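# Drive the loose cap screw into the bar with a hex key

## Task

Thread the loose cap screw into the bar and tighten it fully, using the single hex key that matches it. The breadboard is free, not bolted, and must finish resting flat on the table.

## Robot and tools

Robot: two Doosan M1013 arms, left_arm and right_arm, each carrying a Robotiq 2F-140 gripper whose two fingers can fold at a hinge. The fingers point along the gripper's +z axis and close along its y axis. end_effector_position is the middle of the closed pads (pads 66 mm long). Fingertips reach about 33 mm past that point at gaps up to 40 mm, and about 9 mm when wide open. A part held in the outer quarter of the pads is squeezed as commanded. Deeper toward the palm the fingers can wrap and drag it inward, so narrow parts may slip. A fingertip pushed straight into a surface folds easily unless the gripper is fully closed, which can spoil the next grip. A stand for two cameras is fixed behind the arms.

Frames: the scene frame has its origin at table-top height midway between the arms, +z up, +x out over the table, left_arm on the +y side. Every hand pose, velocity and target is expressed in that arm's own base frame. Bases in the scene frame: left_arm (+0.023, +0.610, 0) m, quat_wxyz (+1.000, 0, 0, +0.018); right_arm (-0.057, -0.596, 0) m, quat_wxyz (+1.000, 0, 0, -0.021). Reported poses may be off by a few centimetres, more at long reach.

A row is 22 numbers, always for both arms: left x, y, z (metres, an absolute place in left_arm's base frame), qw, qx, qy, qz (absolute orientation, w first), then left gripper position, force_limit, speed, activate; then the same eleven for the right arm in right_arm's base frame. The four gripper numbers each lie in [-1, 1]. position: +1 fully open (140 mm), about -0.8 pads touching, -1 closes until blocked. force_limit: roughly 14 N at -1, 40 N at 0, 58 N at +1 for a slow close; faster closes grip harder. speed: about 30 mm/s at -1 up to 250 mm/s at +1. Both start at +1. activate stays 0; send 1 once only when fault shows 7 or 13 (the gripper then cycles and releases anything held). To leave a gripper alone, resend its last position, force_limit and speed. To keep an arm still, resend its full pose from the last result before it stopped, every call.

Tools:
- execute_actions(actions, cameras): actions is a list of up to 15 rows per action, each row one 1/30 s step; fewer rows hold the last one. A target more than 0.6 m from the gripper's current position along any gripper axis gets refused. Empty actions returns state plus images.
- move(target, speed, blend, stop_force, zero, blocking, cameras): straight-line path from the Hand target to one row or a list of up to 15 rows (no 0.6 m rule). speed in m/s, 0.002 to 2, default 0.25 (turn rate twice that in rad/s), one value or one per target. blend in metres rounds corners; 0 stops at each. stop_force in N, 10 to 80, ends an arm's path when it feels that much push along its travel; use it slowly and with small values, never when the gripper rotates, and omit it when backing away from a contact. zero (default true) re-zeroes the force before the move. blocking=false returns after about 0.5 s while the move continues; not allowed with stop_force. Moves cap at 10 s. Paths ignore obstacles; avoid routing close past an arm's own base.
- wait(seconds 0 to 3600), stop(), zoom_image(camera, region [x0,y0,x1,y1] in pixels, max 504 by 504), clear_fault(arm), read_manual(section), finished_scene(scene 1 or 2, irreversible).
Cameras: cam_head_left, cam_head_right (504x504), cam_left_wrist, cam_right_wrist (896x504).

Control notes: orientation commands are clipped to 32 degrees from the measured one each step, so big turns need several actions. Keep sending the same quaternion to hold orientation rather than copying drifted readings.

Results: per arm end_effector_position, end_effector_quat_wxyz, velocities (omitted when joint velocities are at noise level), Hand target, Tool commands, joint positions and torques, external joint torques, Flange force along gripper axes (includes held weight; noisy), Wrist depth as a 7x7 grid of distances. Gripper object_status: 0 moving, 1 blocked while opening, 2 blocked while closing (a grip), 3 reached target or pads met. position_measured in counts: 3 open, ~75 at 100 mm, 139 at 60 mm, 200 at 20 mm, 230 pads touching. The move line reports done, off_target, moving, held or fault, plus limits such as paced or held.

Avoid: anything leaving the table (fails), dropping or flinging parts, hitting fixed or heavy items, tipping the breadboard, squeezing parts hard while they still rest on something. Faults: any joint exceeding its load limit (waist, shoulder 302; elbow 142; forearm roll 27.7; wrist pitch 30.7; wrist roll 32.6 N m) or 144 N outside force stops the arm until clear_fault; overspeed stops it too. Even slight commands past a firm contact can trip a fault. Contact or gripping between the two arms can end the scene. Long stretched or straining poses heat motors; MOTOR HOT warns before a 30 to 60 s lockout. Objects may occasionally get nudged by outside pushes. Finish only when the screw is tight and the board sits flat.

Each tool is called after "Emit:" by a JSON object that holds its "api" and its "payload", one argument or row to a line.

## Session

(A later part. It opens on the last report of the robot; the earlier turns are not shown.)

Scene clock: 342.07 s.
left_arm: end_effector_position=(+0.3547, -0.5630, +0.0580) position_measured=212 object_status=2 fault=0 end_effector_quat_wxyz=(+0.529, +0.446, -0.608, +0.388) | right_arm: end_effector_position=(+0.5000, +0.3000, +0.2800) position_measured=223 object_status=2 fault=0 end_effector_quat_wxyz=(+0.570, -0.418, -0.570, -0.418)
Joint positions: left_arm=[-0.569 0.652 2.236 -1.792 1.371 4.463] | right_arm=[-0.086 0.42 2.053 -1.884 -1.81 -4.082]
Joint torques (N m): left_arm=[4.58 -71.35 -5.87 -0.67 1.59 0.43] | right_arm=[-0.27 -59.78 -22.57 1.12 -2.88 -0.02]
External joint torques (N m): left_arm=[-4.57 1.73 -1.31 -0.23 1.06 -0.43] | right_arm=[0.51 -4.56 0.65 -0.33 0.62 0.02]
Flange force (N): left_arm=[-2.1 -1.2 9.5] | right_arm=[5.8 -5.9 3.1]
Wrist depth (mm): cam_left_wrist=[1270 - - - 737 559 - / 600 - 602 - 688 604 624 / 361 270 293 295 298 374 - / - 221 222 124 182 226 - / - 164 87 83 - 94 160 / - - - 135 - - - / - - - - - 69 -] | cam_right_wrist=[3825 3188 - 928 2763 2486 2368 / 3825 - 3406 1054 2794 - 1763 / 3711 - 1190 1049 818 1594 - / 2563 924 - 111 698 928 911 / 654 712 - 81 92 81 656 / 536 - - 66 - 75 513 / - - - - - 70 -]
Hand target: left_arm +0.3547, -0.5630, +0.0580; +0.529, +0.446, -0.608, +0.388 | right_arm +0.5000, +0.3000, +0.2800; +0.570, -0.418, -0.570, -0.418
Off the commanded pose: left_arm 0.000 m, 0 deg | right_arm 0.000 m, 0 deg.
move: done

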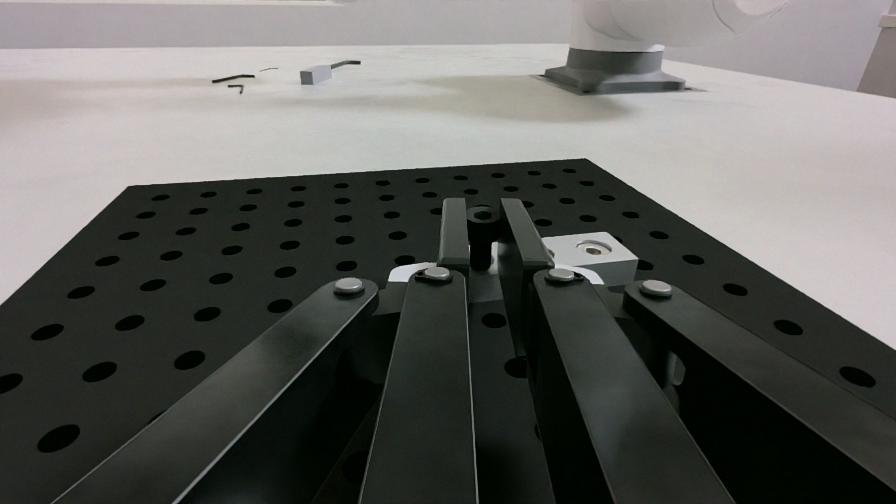

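Emit:
{"api": "move", "payload": {
  "target": [0.3547,-0.5630,0.080,0.529,0.446,-0.608,0.388,-1,-0.3,-1,0,0.50,0.30,0.28,0.570,-0.418,-0.570,-0.418,-1,0,-1,0],
  "speed": 0.1,
  "cameras": ["cam_left_wrist"]
}}

Emit:
{"api": "zoom_image", "payload": {
  "camera": "cam_left_wrist",
  "region": [430, 190, 550, 330]
}}

Scene clock: 367.30 s.
left_arm: end_effector_position=(+0.3547, -0.5630, +0.0800) position_measured=212 object_status=2 fault=0 end_effector_quat_wxyz=(+0.529, +0.446, -0.608, +0.388) | right_arm: end_effector_position=(+0.5000, +0.3000, +0.2800) position_measured=223 object_status=2 fault=0 end_effector_quat_wxyz=(+0.570, -0.418, -0.570, -0.418)
Joint positions: left_arm=[-0.569 0.609 2.239 -1.784 1.362 4.423] | right_arm=[-0.086 0.42 2.053 -1.884 -1.81 -4.082]
Joint torques (N m): left_arm=[4.26 -72.19 -9.09 -1.31 3.17 0.47] | right_arm=[0.28 -59.67 -22.47 1.21 -2.87 -0.04]
External joint torques (N m): left_arm=[-4.02 4.48 0.32 0.29 -0.55 -0.47] | right_arm=[-0.24 -4.88 0.47 -0.44 0.61 0.04]
Flange force (N): left_arm=[-6.4 -0.9 8.8] | right_arm=[6.3 -6.4 1.8]
Wrist depth (mm): cam_left_wrist=[- 2096 1141 - 732 524 2553 / 798 718 708 - 739 730 - / - 490 380 442 346 - - / 313 246 259 119 246 - 321 / 221 222 87 83 - 94 - / 171 - - - - - - / - - - - - 69 -] | cam_right_wrist=[- 2960 2858 1032 2302 - 2486 / 3885 - - 1086 - - 2324 / 3711 - 1049 1076 818 - 2125 / 2563 924 907 111 634 918 - / 667 693 - 81 92 81 663 / - - - 65 - 75 510 / - - - - - 70 -]
Hand target: left_arm +0.3547, -0.5630, +0.0800; +0.529, +0.446, -0.608, +0.388 | right_arm +0.5000, +0.3000, +0.2800; +0.570, -0.418, -0.570, -0.418
Off the commanded pose: left_arm 0.000 m, 0 deg | right_arm 0.000 m, 0 deg.
move: done

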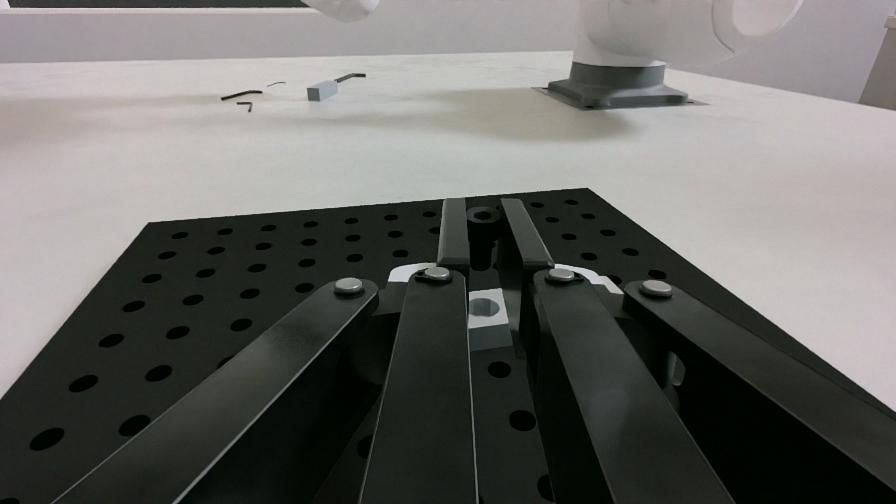

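Scaled by 3.600 from the camera's image (finer frame: 1280x720).

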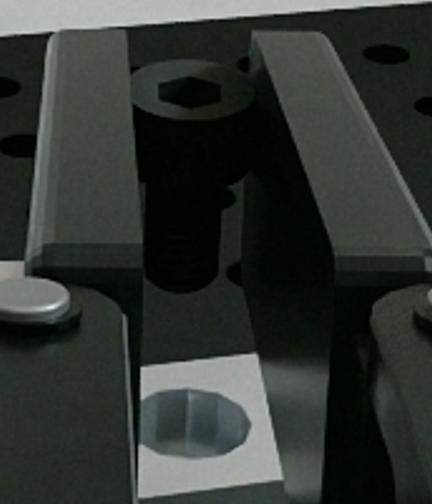

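Emit:
{"api": "move", "payload": {
  "target": [0.3508,-0.5689,0.076,0.474,0.4781,-0.6518,0.3476,-1,-0.3,-1,0,0.50,0.30,0.28,0.570,-0.418,-0.570,-0.418,-1,0,-1,0],
  "speed": 0.1,
  "cameras": ["cam_left_wrist"]
}}

Emit:
{"api": "zoom_image", "payload": {
  "camera": "cam_left_wrist",
  "region": [430, 190, 550, 330]
}}

Scene clock: 397.33 s.
left_arm: end_effector_position=(+0.3508, -0.5689, +0.0760) position_measured=212 object_status=2 fault=0 end_effector_quat_wxyz=(-0.474, -0.478, +0.652, -0.348) | right_arm: end_effector_position=(+0.5000, +0.3000, +0.2800) position_measured=223 object_status=2 fault=0 end_effector_quat_wxyz=(+0.570, -0.418, -0.570, -0.418)
Joint positions: left_arm=[-0.606 0.509 2.235 -1.725 1.166 4.298] | right_arm=[-0.086 0.42 2.053 -1.884 -1.81 -4.082]
Joint torques (N m): left_arm=[4.29 -67.67 -13.38 -1.54 3 0.43] | right_arm=[-0.17 -60.22 -22.46 1.11 -2.95 -0.04]
External joint torques (N m): left_arm=[-4.24 4.44 0.25 0.31 -0.58 -0.43] | right_arm=[0.04 -4.05 0.29 -0.34 0.7 0.03]
Flange force (N): left_arm=[-4.1 -1.3 10.3] | right_arm=[5.2 -4.9 2.0]
Wrist depth (mm): cam_left_wrist=[- 632 637 643 649 649 - / - 432 465 441 - - - / - 268 269 279 267 - 337 / 216 225 235 124 191 224 - / 190 196 87 83 - 94 - / 167 - - - - - - / - - - - - 69 -] | cam_right_wrist=[- 3406 2996 991 2858 3272 2414 / 4440 3552 - 1067 2674 3272 2537 / 2645 3552 1040 849 710 - 1381 / 2590 - 945 111 117 - 924 / - 685 - 81 92 86 658 / 531 - - 66 - 75 507 / - - - - - 70 -]
Hand target: left_arm +0.3508, -0.5689, +0.0760; -0.474, -0.478, +0.652, -0.348 | right_arm +0.5000, +0.3000, +0.2800; +0.570, -0.418, -0.570, -0.418
Off the commanded pose: left_arm 0.000 m, 0 deg | right_arm 0.000 m, 0 deg.
move: done

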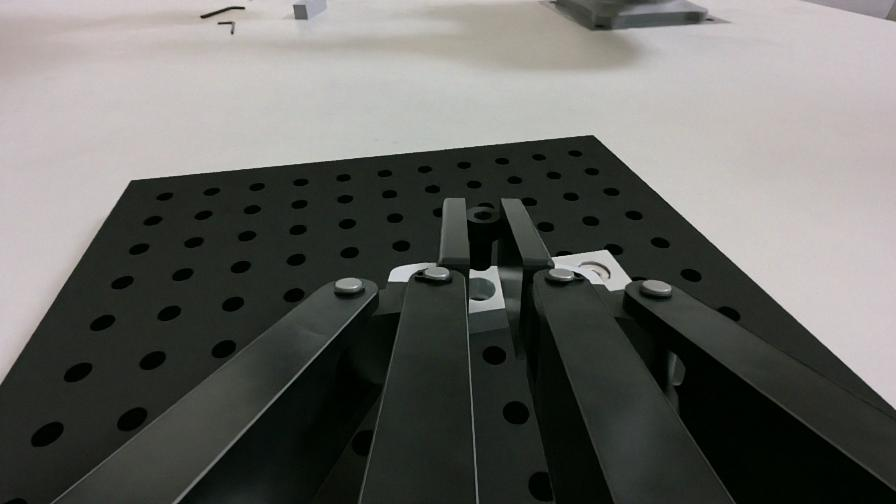

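Scaled by 3.600 from the camera's image (finer frame: 1280x720).

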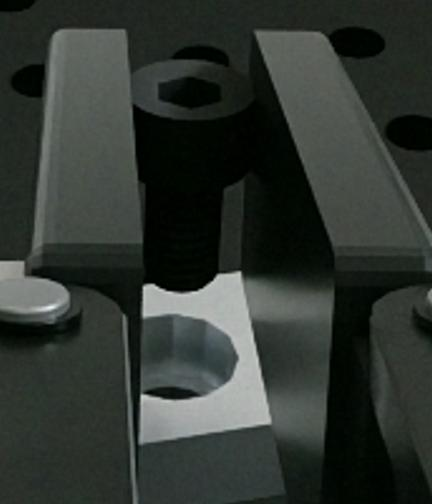

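Emit:
{"api": "move", "payload": {
  "target": [0.3513,-0.5674,0.0645,0.474,0.4781,-0.6518,0.3476,-1,-0.3,-1,0,0.50,0.30,0.28,0.570,-0.418,-0.570,-0.418,-1,0,-1,0],
  "speed": 0.05,
  "cameras": ["cam_left_wrist"]
}}

Emit:
{"api": "zoom_image", "payload": {
  "camera": "cam_left_wrist",
  "region": [430, 190, 550, 330]
}}

Scene clock: 408.87 s.
left_arm: end_effector_position=(+0.3513, -0.5674, +0.0645) position_measured=212 object_status=2 fault=0 end_effector_quat_wxyz=(-0.474, -0.478, +0.652, -0.348) | right_arm: end_effector_position=(+0.5000, +0.3000, +0.2800) position_measured=223 object_status=2 fault=0 end_effector_quat_wxyz=(+0.570, -0.418, -0.570, -0.418)
Joint positions: left_arm=[-0.603 0.531 2.236 -1.731 1.171 4.323] | right_arm=[-0.086 0.42 2.053 -1.884 -1.81 -4.082]
Joint torques (N m): left_arm=[4.17 -68.71 -12.51 -1.47 3 0.43] | right_arm=[0.21 -60.09 -22.42 1.08 -2.91 0.05]
External joint torques (N m): left_arm=[-4.18 4.5 0.33 0.29 -0.56 -0.43] | right_arm=[-0.25 -4.68 0.47 -0.31 0.64 -0.05]
Flange force (N): left_arm=[-4.4 -1.1 10.2] | right_arm=[5.9 -6.2 1.9]
Wrist depth (mm): cam_left_wrist=[626 572 578 640 535 632 591 / 372 375 428 - 404 392 406 / 288 242 253 254 256 309 310 / 212 204 204 119 195 201 250 / - 177 88 83 - 94 179 / - - - - - - 153 / - - - - - 69 -] | cam_right_wrist=[- 3552 - 1019 2563 2462 - / 3947 - 3406 832 2858 2794 2486 / 3657 3825 1366 834 751 2794 - / 2537 - - 111 118 921 - / 656 700 - 81 92 86 656 / 529 - - 65 - 75 506 / - - - - - 70 -]
Hand target: left_arm +0.3513, -0.5674, +0.0645; -0.474, -0.478, +0.652, -0.348 | right_arm +0.5000, +0.3000, +0.2800; +0.570, -0.418, -0.570, -0.418
Off the commanded pose: left_arm 0.000 m, 0 deg | right_arm 0.000 m, 0 deg.
move: done

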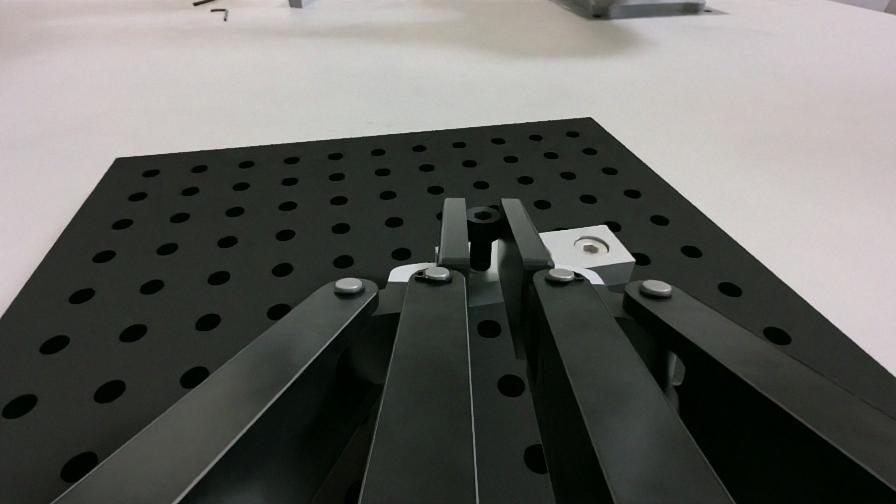

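Scaled by 3.600 from the camera's image (finer frame: 1280x720).

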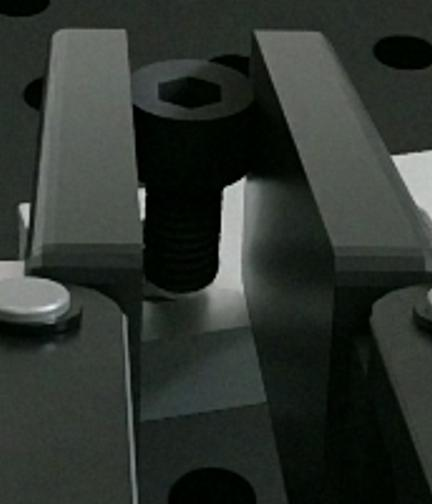

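Emit:
{"api": "move", "payload": {
  "target": [
    [0.3511,-0.5681,0.063,0.474,0.4781,-0.6518,0.3476,-1,-0.3,-1,0,0.4243,0.6081,0.20,0.570,-0.418,-0.570,-0.418,-1,0,-1,0],
    [0.3511,-0.5681,0.063,0.474,0.4781,-0.6518,0.3476,-1,-0.3,-1,0,0.4243,0.6081,0.1321,0.570,-0.418,-0.570,-0.418,-1,0,-1,0]
  ],
  "speed": [0.25,0.12],
  "blend": [0.02,0],
  "cameras": ["all"]
}}

Emit:
{"api": "zoom_image", "payload": {
  "camera": "cam_left_wrist",
  "region": [430, 90, 550, 290]
}}

Emit:
{"api": "zoom_image", "payload": {
  "camera": "cam_right_wrist",
  "region": [430, 230, 530, 430]
}}

Emit:
{"api": "zoom_image", "payload": {
  "camera": "cam_head_left",
  "region": [180, 240, 270, 320]
}}

Scene clock: 431.13 s.
left_arm: end_effector_position=(+0.3511, -0.5681, +0.0630) position_measured=212 object_status=2 fault=0 end_effector_quat_wxyz=(-0.474, -0.478, +0.652, -0.348) | right_arm: end_effector_position=(+0.4243, +0.6081, +0.1321) position_measured=223 object_status=2 fault=0 end_effector_quat_wxyz=(+0.570, -0.418, -0.570, -0.418)
Joint positions: left_arm=[-0.605 0.534 2.236 -1.734 1.171 4.326] | right_arm=[0.449 0.653 2.08 -1.439 -1.514 -4.308]
Joint torques (N m): left_arm=[3.69 -65.59 -9.75 -0.32 1.5 0.44] | right_arm=[0.06 -71.59 -14.14 1.68 -3.17 0]
External joint torques (N m): left_arm=[-3.74 1.25 -2.29 -0.85 0.95 -0.44] | right_arm=[-0.19 -5.26 0.92 -0.36 0.59 0]
Flange force (N): left_arm=[0.5 -2.7 9.2] | right_arm=[9.1 -5.4 -1.6]
Wrist depth (mm): cam_left_wrist=[563 - 527 146 581 684 578 / - 391 391 297 312 - - / 246 252 250 250 251 - 302 / - 205 211 124 178 203 255 / 169 - 87 83 - 94 - / - - - - - - - / - - - 128 - 69 -] | cam_right_wrist=[- 2645 706 782 2368 416 2162 / 2512 3108 731 503 402 358 2181 / 3315 852 770 485 305 317 882 / 511 504 512 117 253 470 558 / 360 380 - 81 92 87 359 / - - - 66 - 75 281 / - - - - - 70 -]
Hand target: left_arm +0.3511, -0.5681, +0.0630; -0.474, -0.478, +0.652, -0.348 | right_arm +0.4243, +0.6081, +0.1321; +0.570, -0.418, -0.570, -0.418
Off the commanded pose: left_arm 0.000 m, 0 deg | right_arm 0.000 m, 0 deg.
move: done

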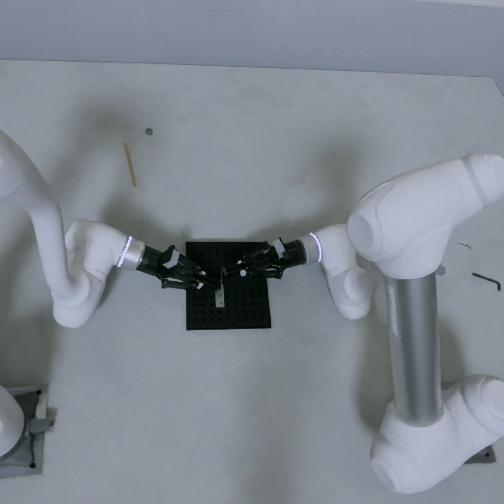

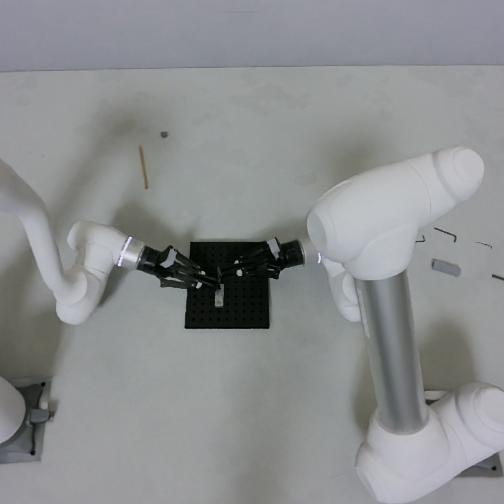

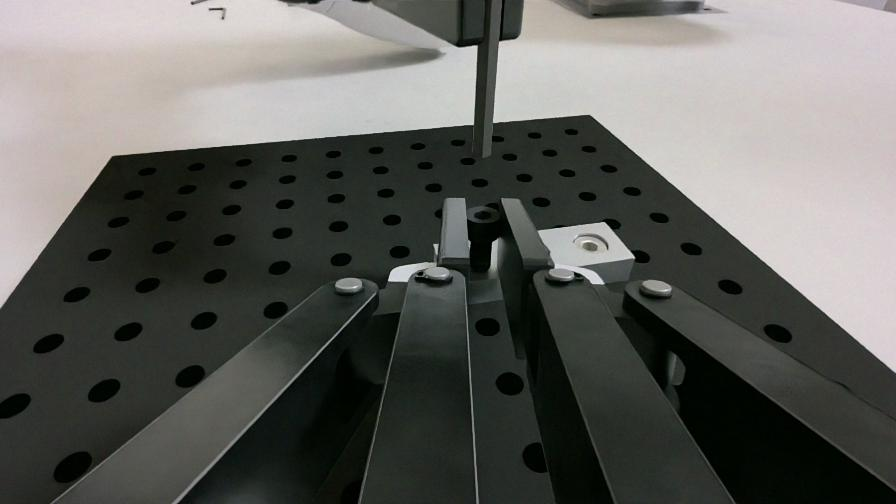

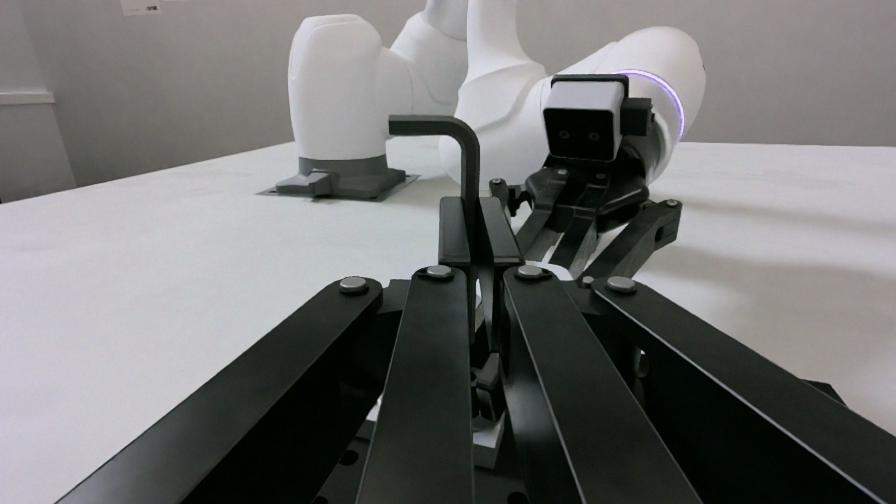

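Scaled by 2.520 from the camera's image (finer frame: 1280x720).

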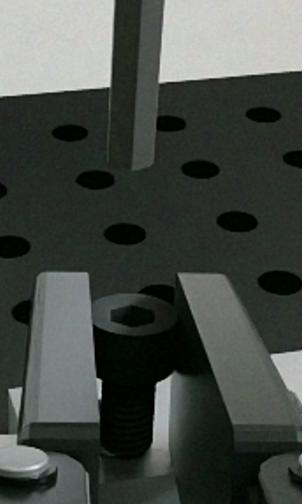

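Scaled by 2.520 from the camera's image (finer frame: 1280x720).

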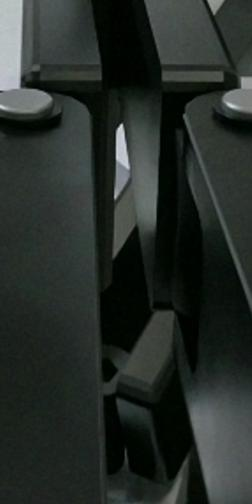

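Scaled by 5.600 from the camera's image (finer frame: 720x720).

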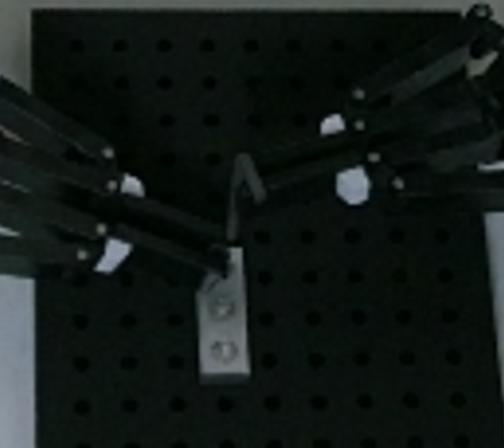

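Emit:
{"api": "move", "payload": {
  "target": [0.3511,-0.5681,0.063,0.474,0.4781,-0.6518,0.3476,-1,-0.3,-1,0,0.4222,0.6059,0.1171,0.570,-0.418,-0.570,-0.418,-1,0,-1,0],
  "speed": 0.05,
  "cameras": ["cam_left_wrist","cam_right_wrist","cam_head_right"]
}}

Emit:
{"api": "zoom_image", "payload": {
  "camera": "cam_left_wrist",
  "region": [430, 130, 550, 290]
}}

Emit:
{"api": "zoom_image", "payload": {
  "camera": "cam_right_wrist",
  "region": [450, 260, 510, 400]
}}

Emit:
{"api": "zoom_image", "payload": {
  "camera": "cam_head_right",
  "region": [195, 250, 245, 310]
}}

Scene clock: 443.47 s.
left_arm: end_effector_position=(+0.3511, -0.5681, +0.0630) position_measured=212 object_status=2 fault=0 end_effector_quat_wxyz=(-0.474, -0.478, +0.652, -0.348) | right_arm: end_effector_position=(+0.4223, +0.6061, +0.1182) position_measured=223 object_status=2 fault=0 end_effector_quat_wxyz=(+0.570, -0.418, -0.570, -0.418)
Joint positions: left_arm=[-0.605 0.534 2.236 -1.734 1.171 4.326] | right_arm=[0.448 0.674 2.085 -1.439 -1.518 -4.334]
Joint torques (N m): left_arm=[3.65 -65.22 -9.84 -0.31 1.49 0.42] | right_arm=[-1.64 -37.8 -9.61 0.71 -3.22 -0.09]
External joint torques (N m): left_arm=[-3.63 0.85 -2.25 -0.87 0.96 -0.42] | right_arm=[1.82 -39.75 -2.37 0.53 0.61 0.09]
External joint torques when the fault began: right_arm=[0.84 -34.23 -4.53 0.29 0.47 -0.01]
Flange force (N): left_arm=[1.1 -2.4 8.7] | right_arm=[68.3 -22.8 -0.3]
Flange force when the fault began (N): right_arm=[58.4 -14.7 -0.8]
Wrist depth (mm): cam_left_wrist=[- 530 185 142 545 579 585 / - 386 - 370 395 424 400 / 248 238 250 251 251 - - / 212 202 211 124 178 196 - / - 174 87 83 - 170 171 / - - - - - - 155 / - - - 128 - 69 -] | cam_right_wrist=[- - 706 777 2281 402 2144 / 3229 3711 725 511 338 2260 2200 / 702 678 733 506 289 276 - / 471 465 472 117 237 449 482 / 332 353 - 81 92 86 322 / 271 - - 65 - 75 230 / - - - - - 70 -]
Hand target: left_arm +0.3511, -0.5681, +0.0630; -0.474, -0.478, +0.652, -0.348 | right_arm +0.4223, +0.6061, +0.1180; +0.570, -0.418, -0.570, -0.418
Tool commands: left_gripper/position=-1.0 left_gripper/force_limit=-0.3 left_gripper/speed=-1.0 left_gripper/activate=+0.0 right_gripper/position=-1.0 right_gripper/force_limit=+0.003922 right_gripper/speed=-1.0 right_gripper/activate=+0.0
Off the commanded pose: left_arm 0.000 m, 0 deg | right_arm 0.001 m, 0 deg.
FORCE FAULT: contact force on the right arm reached its limit, and that arm stopped. The contact can be on any part of that arm, not only on its tool. So far the stop counts as 1 of the actions that you can send in this scene. That arm's remaining commands of this call were not run. That arm is still stopped at the end of this call. While its stop runs, that arm takes no new command, but its gripper still runs the gripper command that each later call begins with.
CLEAR FAULT: the right arm stays stopped until you call clear_fault(arm="right_arm").
move: fault (right_arm)
Images, in order (width x height): cam_head_right 504x504, cam_left_wrist 896x504, cam_right_wrist 896x504.

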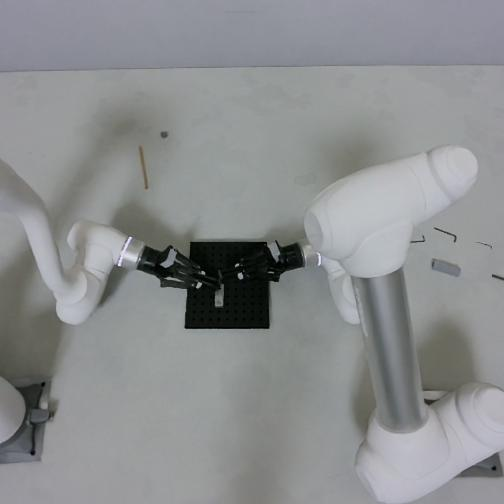

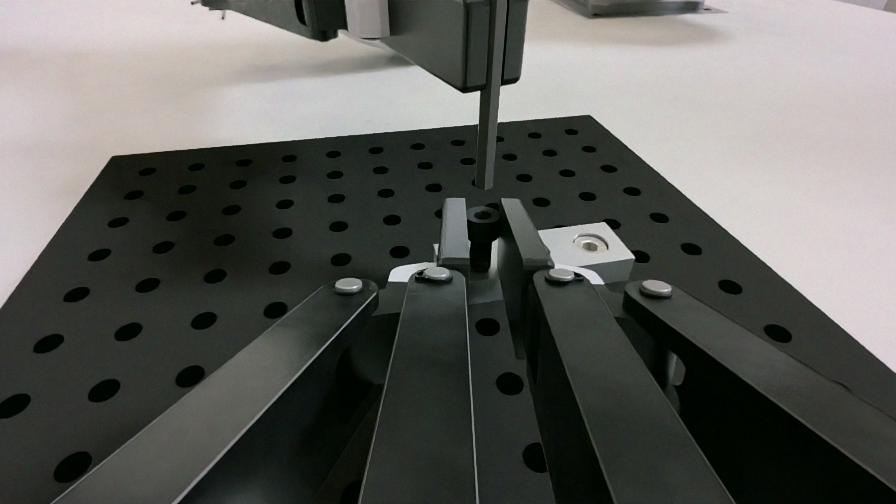

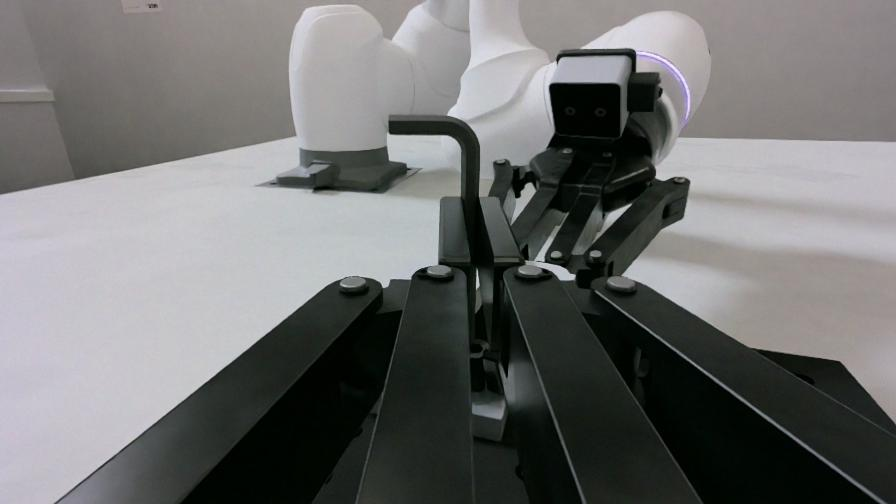

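Scaled by 3.150 from the camera's image (finer frame: 1280x720).

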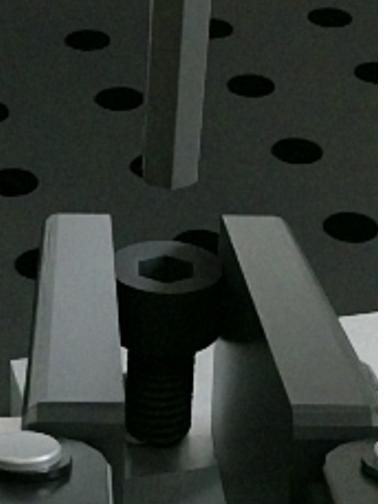

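Scaled by 3.600 from the camera's image (finer frame: 1280x720).

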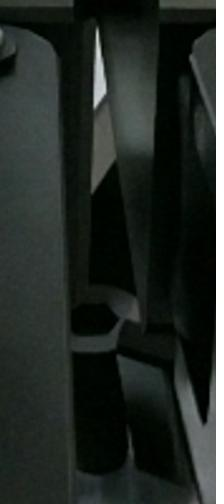

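Scaled by 8.400 from the camera's image (finer frame: 720x720).

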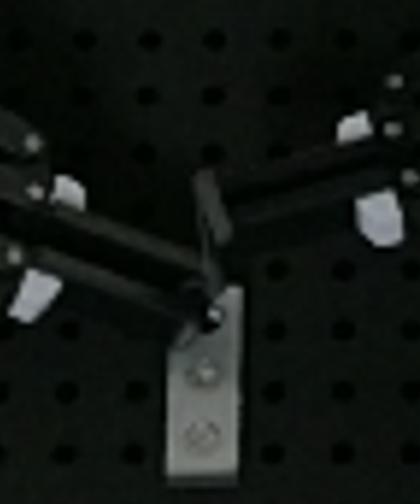

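Emit:
{"api": "clear_fault", "payload": {
  "arm": "right_arm"
}}

Emit:
{"api": "move", "payload": {
  "target": [
    [0.3511,-0.5681,0.066,0.474,0.4781,-0.6518,0.3476,-1,-0.3,-1,0,0.4222,0.6059,0.18,0.570,-0.418,-0.570,-0.418,-1,0,-1,0],
    [0.3511,-0.5681,0.066,0.474,0.4781,-0.6518,0.3476,-1,-0.3,-1,0,0.50,0.30,0.30,0.570,-0.418,-0.570,-0.418,-1,0,-1,0],
    [0.3511,-0.5681,0.066,0.474,0.4781,-0.6518,0.3476,-1,-0.3,-1,0,0.56,0.22,0.32,0.439,-0.554,-0.439,-0.554,-1,0,-1,0],
    [0.3511,-0.5681,0.066,0.474,0.4781,-0.6518,0.3476,-1,-0.3,-1,0,0.56,0.22,0.32,0.310,-0.831,0.244,-0.392,-1,0,-1,0],
    [0.3511,-0.5681,0.066,0.474,0.4781,-0.6518,0.3476,-1,-0.3,-1,0,0.5997,0.2075,0.20,0,-0.6211,0.7837,0,-1,0,-1,0]
  ],
  "speed": 0.4,
  "blend": [0.03,0.05,0.05,0.02,0],
  "cameras": ["cam_right_wrist","cam_left_wrist"]
}}

Scene clock: 472.23 s.
left_arm: end_effector_position=(+0.3511, -0.5681, +0.0630) position_measured=212 object_status=2 fault=0 end_effector_quat_wxyz=(-0.474, -0.478, +0.652, -0.348) | right_arm: end_effector_position=(+0.4223, +0.6061, +0.1182) position_measured=223 object_status=2 fault=0 end_effector_quat_wxyz=(+0.570, -0.418, -0.570, -0.418)
Joint positions: left_arm=[-0.605 0.534 2.236 -1.734 1.171 4.326] | right_arm=[0.448 0.674 2.085 -1.439 -1.518 -4.334]
Joint torques (N m): left_arm=[3.82 -65.4 -9.77 -0.32 1.51 0.44] | right_arm=[-0.85 -37.89 -9.46 0.72 -3.28 0.06]
External joint torques (N m): left_arm=[-3.65 1.01 -2.23 -0.84 0.93 -0.44] | right_arm=[0.95 -39.56 -2.83 0.53 0.68 -0.07]
Flange force (N): left_arm=[0.9 -2.5 8.9] | right_arm=[67.6 -21.8 -1.5]
Wrist depth (mm): cam_left_wrist=[- 509 178 142 522 - 605 / 402 - - 150 - 403 412 / 250 249 250 251 253 289 - / 208 208 201 124 177 203 243 / - 174 87 83 - 94 176 / 150 - - - - - 156 / - - - 128 - 69 -] | cam_right_wrist=[3229 2925 700 777 476 2181 2144 / 3502 3406 727 508 339 339 2200 / 3229 674 742 318 289 274 - / 467 472 465 111 237 469 474 / 315 334 - 81 92 86 333 / 271 - - 66 - 75 231 / - - - - - 70 -]
Hand target: left_arm +0.3511, -0.5681, +0.0630; -0.474, -0.478, +0.652, -0.348 | right_arm +0.4223, +0.6061, +0.1182; +0.570, -0.418, -0.570, -0.418
Tool commands: left_gripper/position=-1.0 left_gripper/force_limit=-0.3 left_gripper/speed=-1.0 left_gripper/activate=+0.0 right_gripper/position=-1.0 right_gripper/force_limit=+0.003922 right_gripper/speed=-1.0 right_gripper/activate=+0.0
Off the commanded pose: left_arm 0.000 m, 0 deg | right_arm 0.001 m, 0 deg.
FORCE FAULT, CONTINUED: the right arm's stop, for the force fault that an earlier result reported, is over. The call counts as one of the actions that you can send in this scene. That arm's target is now where it stood when the stop ended, not its last command. That arm accepts commands again.
CLEAR FAULT: your call cleared the right arm's force fault. If the contact force or a joint's load stays at its limit, that arm stops again.

Scene clock: 478.53 s.
left_arm: end_effector_position=(+0.3511, -0.5681, +0.0660) position_measured=212 object_status=2 fault=0 end_effector_quat_wxyz=(-0.474, -0.478, +0.652, -0.348) | right_arm: end_effector_position=(+0.5997, +0.2075, +0.2000) position_measured=223 object_status=2 fault=0 end_effector_quat_wxyz=(+0.000, -0.621, +0.784, +0.000)
Joint positions: left_arm=[-0.605 0.528 2.236 -1.731 1.17 4.32] | right_arm=[0.279 0.2 1.79 0 1.151 -2.632]
Joint torques (N m): left_arm=[4.31 -68.53 -12.58 -1.44 3 0.43] | right_arm=[-0.57 -54.6 -38.56 4.25 -0.64 -0.02]
External joint torques (N m): left_arm=[-4.25 4.45 0.38 0.26 -0.56 -0.43] | right_arm=[0.55 -5.37 -0.33 -0.3 0.65 0.02]
Flange force (N): left_arm=[-4.2 -0.9 10.3] | right_arm=[3.1 6.6 -5.2]
Wrist depth (mm): cam_left_wrist=[594 594 614 591 654 - 583 / - 431 403 405 - - 431 / - 248 258 269 257 295 306 / - 214 208 124 124 208 261 / - 174 88 - - 174 180 / 154 - - - - - 154 / - - - - - 69 -] | cam_right_wrist=[302 303 301 301 303 302 301 / 316 319 317 312 317 316 316 / 338 334 335 330 333 336 334 / 355 351 351 117 351 354 351 / 376 372 - 81 92 86 375 / 394 - - 66 - 75 390 / - - - - - 70 -]
Hand target: left_arm +0.3511, -0.5681, +0.0660; -0.474, -0.478, +0.652, -0.348 | right_arm +0.5997, +0.2075, +0.2000; +0.000, -0.621, +0.784, +0.000
Off the commanded pose: left_arm 0.000 m, 0 deg | right_arm 0.000 m, 0 deg.
move: done
Images, in order (width x height): cam_left_wrist 896x504, cam_right_wrist 896x504.

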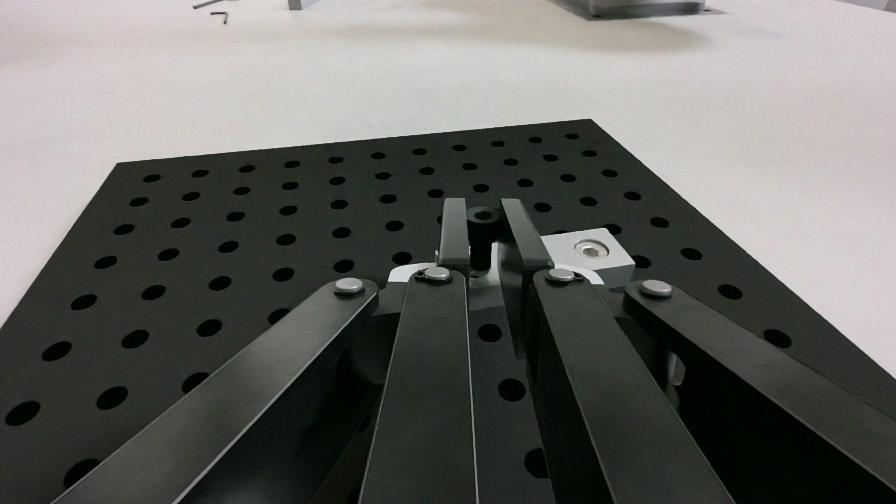

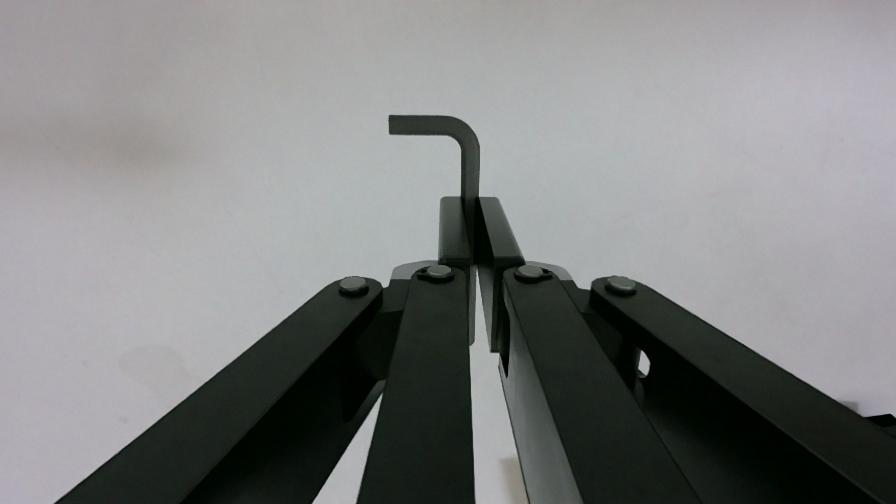

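Emit:
{"api": "move", "payload": {
  "target": [0.3511,-0.5681,0.066,0.474,0.4781,-0.6518,0.3476,-1,-0.3,-1,0,0.5997,0.2075,0.0345,0,-0.6211,0.7837,0,-1,0,-1,0],
  "speed": 0.12
}}

Emit:
{"api": "move", "payload": {
  "target": [
    [0.3511,-0.5681,0.066,0.474,0.4781,-0.6518,0.3476,-1,-0.3,-1,0,0.5997,0.2075,0.0345,0,-0.6211,0.7837,0,-0.6,0,0,0],
    [0.3511,-0.5681,0.066,0.474,0.4781,-0.6518,0.3476,-1,-0.3,-1,0,0.5986,0.2027,0.055,0.0547,-0.6196,0.7818,0.0433,-0.6,0,0,0],
    [0.3511,-0.5681,0.066,0.474,0.4781,-0.6518,0.3476,-1,-0.3,-1,0,0.5986,0.2027,0.0356,0.0547,-0.6196,0.7818,0.0433,-0.6,0,0,0]
  ],
  "speed": 0.08,
  "cameras": ["cam_right_wrist"]
}}

Emit:
{"api": "zoom_image", "payload": {
  "camera": "cam_right_wrist",
  "region": [380, 90, 560, 360]
}}

Scene clock: 493.90 s.
left_arm: end_effector_position=(+0.3511, -0.5681, +0.0660) position_measured=212 object_status=2 fault=0 end_effector_quat_wxyz=(-0.474, -0.478, +0.652, -0.348) | right_arm: end_effector_position=(+0.5997, +0.2075, +0.0345) position_measured=223 object_status=2 fault=0 end_effector_quat_wxyz=(+0.000, -0.621, +0.784, +0.000)
Joint positions: left_arm=[-0.605 0.528 2.236 -1.731 1.17 4.32] | right_arm=[0.279 0.35 1.939 0 0.853 -2.632]
Joint torques (N m): left_arm=[4.19 -68.31 -12.63 -1.49 3.01 0.43] | right_arm=[-0.52 -59.03 -30.53 3.52 -0.77 -0.02]
External joint torques (N m): left_arm=[-4.04 4.19 0.37 0.31 -0.58 -0.43] | right_arm=[0.38 -8 -1.08 -0.3 0.79 0.02]
Flange force (N): left_arm=[-3.9 -0.9 9.7] | right_arm=[3.6 6.9 -11.2]
Wrist depth (mm): cam_left_wrist=[648 484 671 - 577 590 549 / 405 - - 383 430 466 400 / 321 247 257 258 271 - - / 217 215 209 124 125 207 - / - - 88 83 - - 186 / 154 - - - - - 158 / - - - - - 69 -] | cam_right_wrist=[151 151 151 151 152 152 153 / 159 159 159 158 159 160 160 / 167 167 167 166 168 169 169 / 176 177 177 122 175 178 178 / 186 185 85 81 92 86 189 / 196 - - 65 - 75 197 / - - - - - 70 -]
Hand target: left_arm +0.3511, -0.5681, +0.0660; -0.474, -0.478, +0.652, -0.348 | right_arm +0.5997, +0.2075, +0.0345; +0.000, -0.621, +0.784, +0.000
Off the commanded pose: left_arm 0.000 m, 0 deg | right_arm 0.000 m, 0 deg.
move: done

Scene clock: 495.97 s.
left_arm: end_effector_position=(+0.3511, -0.5681, +0.0660) position_measured=212 object_status=2 fault=0 end_effector_quat_wxyz=(-0.474, -0.478, +0.652, -0.348) | right_arm: end_effector_position=(+0.5986, +0.2027, +0.0356) position_measured=205 object_status=3 fault=0 end_effector_quat_wxyz=(+0.055, -0.620, +0.782, +0.043)
Joint positions: left_arm=[-0.605 0.528 2.236 -1.731 1.17 4.32] | right_arm=[0.205 0.319 1.99 0.18 0.781 -2.831]
Joint torques (N m): left_arm=[4.31 -68.27 -12.53 -1.5 2.99 0.44] | right_arm=[-0.41 -59.15 -31.92 3.71 -0.73 -0.12]
External joint torques (N m): left_arm=[-4.22 4.17 0.27 0.32 -0.56 -0.45] | right_arm=[0.46 -5.49 0 -0.33 0.62 0.12]
Flange force (N): left_arm=[-3.7 -1.0 10.0] | right_arm=[1.3 6.3 -8.1]
Wrist depth (mm): cam_left_wrist=[- 469 594 562 578 608 595 / - - - 396 389 401 - / 281 246 271 272 256 - 304 / 208 217 208 124 182 - - / - 180 88 - - - - / 154 - - - - - 154 / - - - - - 69 -] | cam_right_wrist=[144 144 143 144 144 145 145 / 154 153 154 152 155 155 155 / 166 166 166 165 166 167 167 / 179 179 180 174 175 181 181 / 195 192 81 182 92 86 198 / - - - 69 - 73 210 / - - - - - - -]
Hand target: left_arm +0.3511, -0.5681, +0.0660; -0.474, -0.478, +0.652, -0.348 | right_arm +0.5986, +0.2027, +0.0356; +0.055, -0.620, +0.782, +0.043
Off the commanded pose: left_arm 0.000 m, 0 deg | right_arm 0.000 m, 0 deg.
move: done

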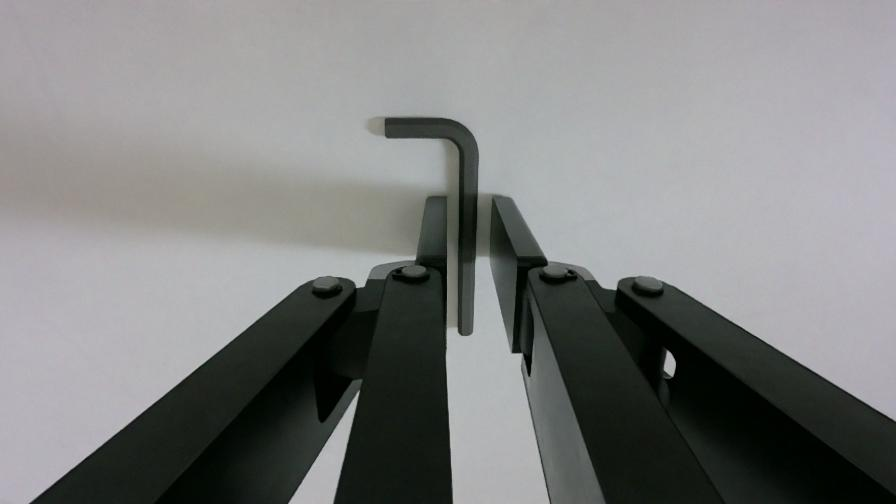

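Scaled by 1.867 from the camera's image (finer frame: 1280x720).

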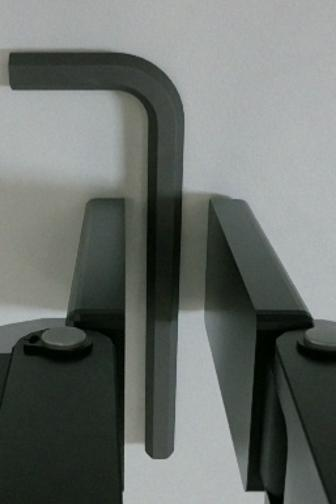

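Emit:
{"api": "move", "payload": {
  "target": [0.3511,-0.5681,0.066,0.474,0.4781,-0.6518,0.3476,-1,-0.3,-1,0,0.5986,0.2027,0.0356,0.0547,-0.6196,0.7818,0.0433,-1,0,-1,0]
}}

Emit:
{"api": "move", "payload": {
  "target": [
    [0.3511,-0.5681,0.066,0.474,0.4781,-0.6518,0.3476,-1,-0.3,-1,0,0.5986,0.2027,0.12,0.0547,-0.6196,0.7818,0.0433,-1,0,-1,0],
    [0.3511,-0.5681,0.066,0.474,0.4781,-0.6518,0.3476,-1,-0.3,-1,0,0.55,0.25,0.28,0,-0.0175,1,0,-1,0,-1,0],
    [0.3511,-0.5681,0.066,0.474,0.4781,-0.6518,0.3476,-1,-0.3,-1,0,0.50,0.30,0.30,0,0.5913,0.8065,0,-1,0,-1,0],
    [0.3511,-0.5681,0.066,0.474,0.4781,-0.6518,0.3476,-1,-0.3,-1,0,0.49,0.38,0.27,0.529,-0.446,-0.608,-0.388,-1,0,-1,0]
  ],
  "speed": 0.5,
  "blend": [0.03,0.03,0.03,0]
}}

Emit:
{"api": "move", "payload": {
  "target": [
    [0.3511,-0.5681,0.066,0.474,0.4781,-0.6518,0.3476,-1,-0.3,-1,0,0.4253,0.6057,0.18,0.529,-0.446,-0.608,-0.388,-1,0,-1,0],
    [0.3511,-0.5681,0.066,0.474,0.4781,-0.6518,0.3476,-1,-0.3,-1,0,0.4253,0.6057,0.1273,0.529,-0.446,-0.608,-0.388,-1,0,-1,0]
  ],
  "speed": [0.25,0.1],
  "blend": [0.02,0],
  "cameras": ["cam_left_wrist","cam_head_left"]
}}

Emit:
{"api": "zoom_image", "payload": {
  "camera": "cam_left_wrist",
  "region": [430, 130, 550, 290]
}}

Scene clock: 512.57 s.
left_arm: end_effector_position=(+0.3511, -0.5681, +0.0660) position_measured=212 object_status=2 fault=0 end_effector_quat_wxyz=(-0.474, -0.478, +0.652, -0.348) | right_arm: end_effector_position=(+0.5986, +0.2027, +0.0356) position_measured=223 object_status=0 fault=0 end_effector_quat_wxyz=(+0.055, -0.620, +0.782, +0.043)
Joint positions: left_arm=[-0.605 0.528 2.236 -1.731 1.17 4.32] | right_arm=[0.205 0.319 1.99 0.18 0.781 -2.831]
Joint torques (N m): left_arm=[4.39 -68.58 -12.59 -1.48 3.02 0.44] | right_arm=[0.77 -49.14 -26.01 3.56 -1.13 -0.02]
External joint torques (N m): left_arm=[-4.29 4.49 0.41 0.31 -0.59 -0.45] | right_arm=[-0.63 -15.63 -5.79 -0.19 1.03 0.02]
Flange force (N): left_arm=[-4.2 -1.0 10.3] | right_arm=[1.7 7.1 -24.9]
Wrist depth (mm): cam_left_wrist=[598 486 - 585 656 645 - / - - 373 298 406 - 373 / - 246 271 269 246 - - / 208 208 207 119 182 199 240 / - 185 88 83 - 174 201 / 154 - - - - - 154 / - - - - - 69 -] | cam_right_wrist=[144 143 144 144 144 144 145 / 153 153 154 152 155 155 156 / 165 166 166 163 166 167 167 / 178 179 179 121 177 181 181 / 195 192 85 81 92 87 198 / 211 - - 66 - 75 214 / - - - - - 70 -]
Hand target: left_arm +0.3511, -0.5681, +0.0660; -0.474, -0.478, +0.652, -0.348 | right_arm +0.5986, +0.2027, +0.0356; +0.055, -0.620, +0.782, +0.043
Off the commanded pose: left_arm 0.000 m, 0 deg | right_arm 0.000 m, 0 deg.
move: done

Scene clock: 517.40 s.
left_arm: end_effector_position=(+0.3511, -0.5681, +0.0660) position_measured=212 object_status=2 fault=0 end_effector_quat_wxyz=(-0.474, -0.478, +0.652, -0.348) | right_arm: end_effector_position=(+0.4900, +0.3800, +0.2701) position_measured=223 object_status=2 fault=0 end_effector_quat_wxyz=(+0.529, -0.446, -0.608, -0.388)
Joint positions: left_arm=[-0.605 0.528 2.236 -1.731 1.17 4.32] | right_arm=[0.053 0.361 2.051 1.29 1.632 -0.867]
Joint torques (N m): left_arm=[4.34 -68.44 -12.53 -1.49 3.02 0.41] | right_arm=[0.06 -62.51 -30.66 3.06 1.56 -0.01]
External joint torques (N m): left_arm=[-4.28 4.35 0.27 0.31 -0.59 -0.41] | right_arm=[0.01 -4.83 -0.03 -0.46 0.56 0.01]
Flange force (N): left_arm=[-4.0 -1.1 10.3] | right_arm=[6.7 -5.9 -1.0]
Wrist depth (mm): cam_left_wrist=[- 653 - 575 587 587 - / - 382 392 428 433 398 379 / - 271 270 257 272 353 308 / 207 207 207 119 182 204 248 / 174 180 88 83 - 94 208 / 154 - - - - - 154 / - - - - - 69 -] | cam_right_wrist=[3885 4521 928 956 2645 2414 2414 / 2763 3147 1019 749 679 2346 2703 / 2537 1076 - 742 561 - 960 / 747 700 656 112 560 685 663 / 545 572 - 81 92 81 546 / 463 - - 66 - 75 449 / - - - - - 70 -]
Hand target: left_arm +0.3511, -0.5681, +0.0660; -0.474, -0.478, +0.652, -0.348 | right_arm +0.4900, +0.3800, +0.2700; +0.529, -0.446, -0.608, -0.388
Off the commanded pose: left_arm 0.000 m, 0 deg | right_arm 0.000 m, 0 deg.
move: done

Scene clock: 519.30 s.
left_arm: end_effector_position=(+0.3511, -0.5681, +0.0660) position_measured=212 object_status=2 fault=0 end_effector_quat_wxyz=(-0.474, -0.478, +0.652, -0.348) | right_arm: end_effector_position=(+0.4252, +0.6057, +0.1273) position_measured=223 object_status=2 fault=0 end_effector_quat_wxyz=(+0.529, -0.446, -0.608, -0.388)
Joint positions: left_arm=[-0.605 0.528 2.236 -1.731 1.17 4.32] | right_arm=[0.45 0.584 2.08 1.635 1.381 -1.089]
Joint torques (N m): left_arm=[4.25 -68.46 -12.6 -1.5 2.98 0.42] | right_arm=[0.01 -76.08 -24.08 1.56 1.96 0]
External joint torques (N m): left_arm=[-4.09 4.34 0.35 0.32 -0.55 -0.42] | right_arm=[-0.23 -4.8 0.41 -0.42 0.49 0]
Flange force (N): left_arm=[-4.1 -1.1 9.8] | right_arm=[7.5 -4.5 -3.4]
Wrist depth (mm): cam_left_wrist=[- 671 586 138 - 579 528 / 413 - - 303 312 - 403 / 326 246 245 257 257 - 336 / 214 208 209 119 182 199 239 / - 189 88 83 - 94 182 / - - - - - - 154 / - - - - - 69 -] | cam_right_wrist=[2107 2763 693 725 408 347 - / - 1130 729 492 308 325 949 / 560 558 570 302 273 528 565 / 406 401 404 117 235 407 407 / 314 328 - 81 92 86 316 / 269 - - 65 - 75 250 / - - - - - 70 -]
Hand target: left_arm +0.3511, -0.5681, +0.0660; -0.474, -0.478, +0.652, -0.348 | right_arm +0.4253, +0.6057, +0.1273; +0.529, -0.446, -0.608, -0.388
Off the commanded pose: left_arm 0.000 m, 0 deg | right_arm 0.000 m, 0 deg.
move: done
Images, in order (width x height): cam_head_left 504x504, cam_left_wrist 896x504.

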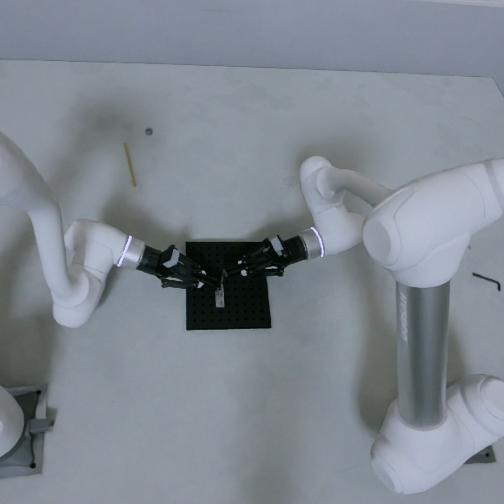

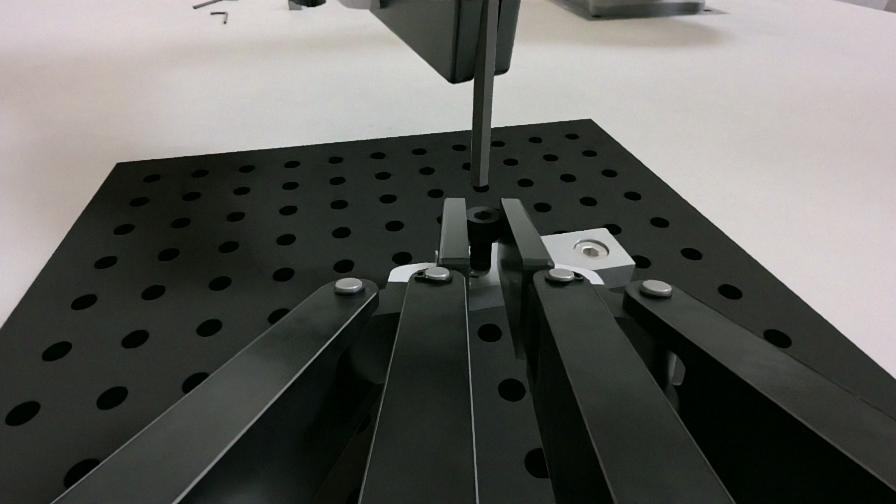

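Scaled by 3.150 from the camera's image (finer frame: 1280x720).

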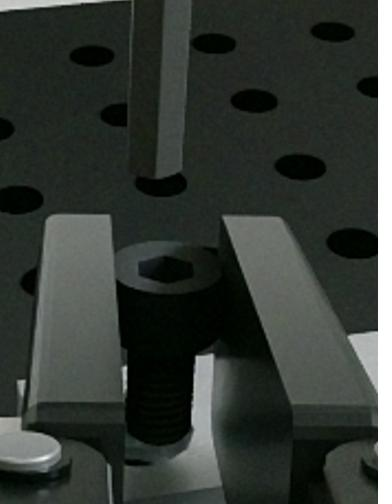

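Emit:
{"api": "zoom_image", "payload": {
  "camera": "cam_left_wrist",
  "region": [462, 170, 506, 230]
}}

Scaled by 8.400 from the camera's image (finer frame: 1280x720).

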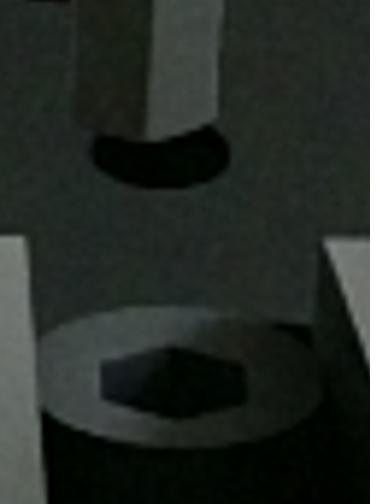

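Emit:
{"api": "move", "payload": {
  "target": [0.3511,-0.5681,0.066,0.474,0.4781,-0.6518,0.3476,-1,-0.3,-1,0,0.4241,0.6083,0.1195,0.529,-0.446,-0.608,-0.388,-1,0,-1,0],
  "speed": 0.03,
  "stop_force": 10,
  "cameras": ["cam_left_wrist"]
}}

Emit:
{"api": "zoom_image", "payload": {
  "camera": "cam_left_wrist",
  "region": [456, 180, 510, 240]
}}

Scene clock: 536.37 s.
left_arm: end_effector_position=(+0.3511, -0.5681, +0.0660) position_measured=212 object_status=2 fault=0 end_effector_quat_wxyz=(-0.474, -0.478, +0.652, -0.348) | right_arm: end_effector_position=(+0.4241, +0.6083, +0.1195) position_measured=223 object_status=2 fault=0 end_effector_quat_wxyz=(+0.529, -0.446, -0.608, -0.388)
Joint positions: left_arm=[-0.605 0.528 2.236 -1.731 1.17 4.32] | right_arm=[0.455 0.597 2.08 1.642 1.38 -1.102]
Joint torques (N m): left_arm=[4.35 -68.68 -12.62 -1.46 3 0.44] | right_arm=[-0.3 -75.93 -23.7 1.5 1.98 -0.01]
External joint torques (N m): left_arm=[-4.23 4.57 0.36 0.28 -0.56 -0.44] | right_arm=[0.14 -5.67 0.55 -0.4 0.49 0.01]
Flange force (N): left_arm=[-4.4 -1.1 10.3] | right_arm=[9.1 -5.5 -3.2]
Wrist depth (mm): cam_left_wrist=[- 545 500 138 - - - / - 427 432 144 - - 400 / - 246 258 258 257 - 325 / 217 215 206 119 182 206 242 / - 175 88 83 - 94 175 / 154 - - - - - 154 / - - - - - 69 -] | cam_right_wrist=[3453 - 679 721 403 358 2181 / - 810 721 471 302 312 938 / 503 546 544 275 263 259 542 / 387 390 389 117 228 369 390 / 302 317 - 81 92 86 321 / 257 - - 65 - 75 207 / - - - - - 70 -]
Hand target: left_arm +0.3511, -0.5681, +0.0660; -0.474, -0.478, +0.652, -0.348 | right_arm +0.4241, +0.6083, +0.1195; +0.529, -0.446, -0.608, -0.388
Off the commanded pose: left_arm 0.000 m, 0 deg | right_arm 0.000 m, 0 deg.
move: done

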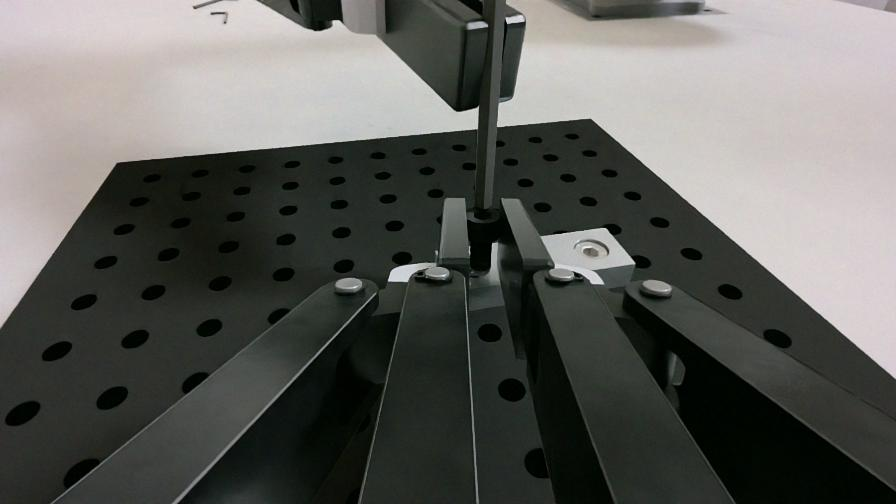

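Scaled by 8.400 from the camera's image (finer frame: 1280x720).

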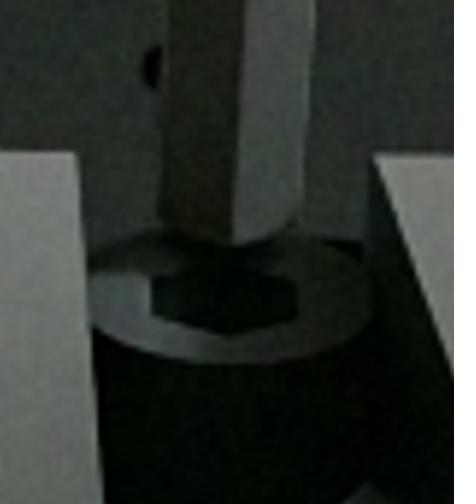

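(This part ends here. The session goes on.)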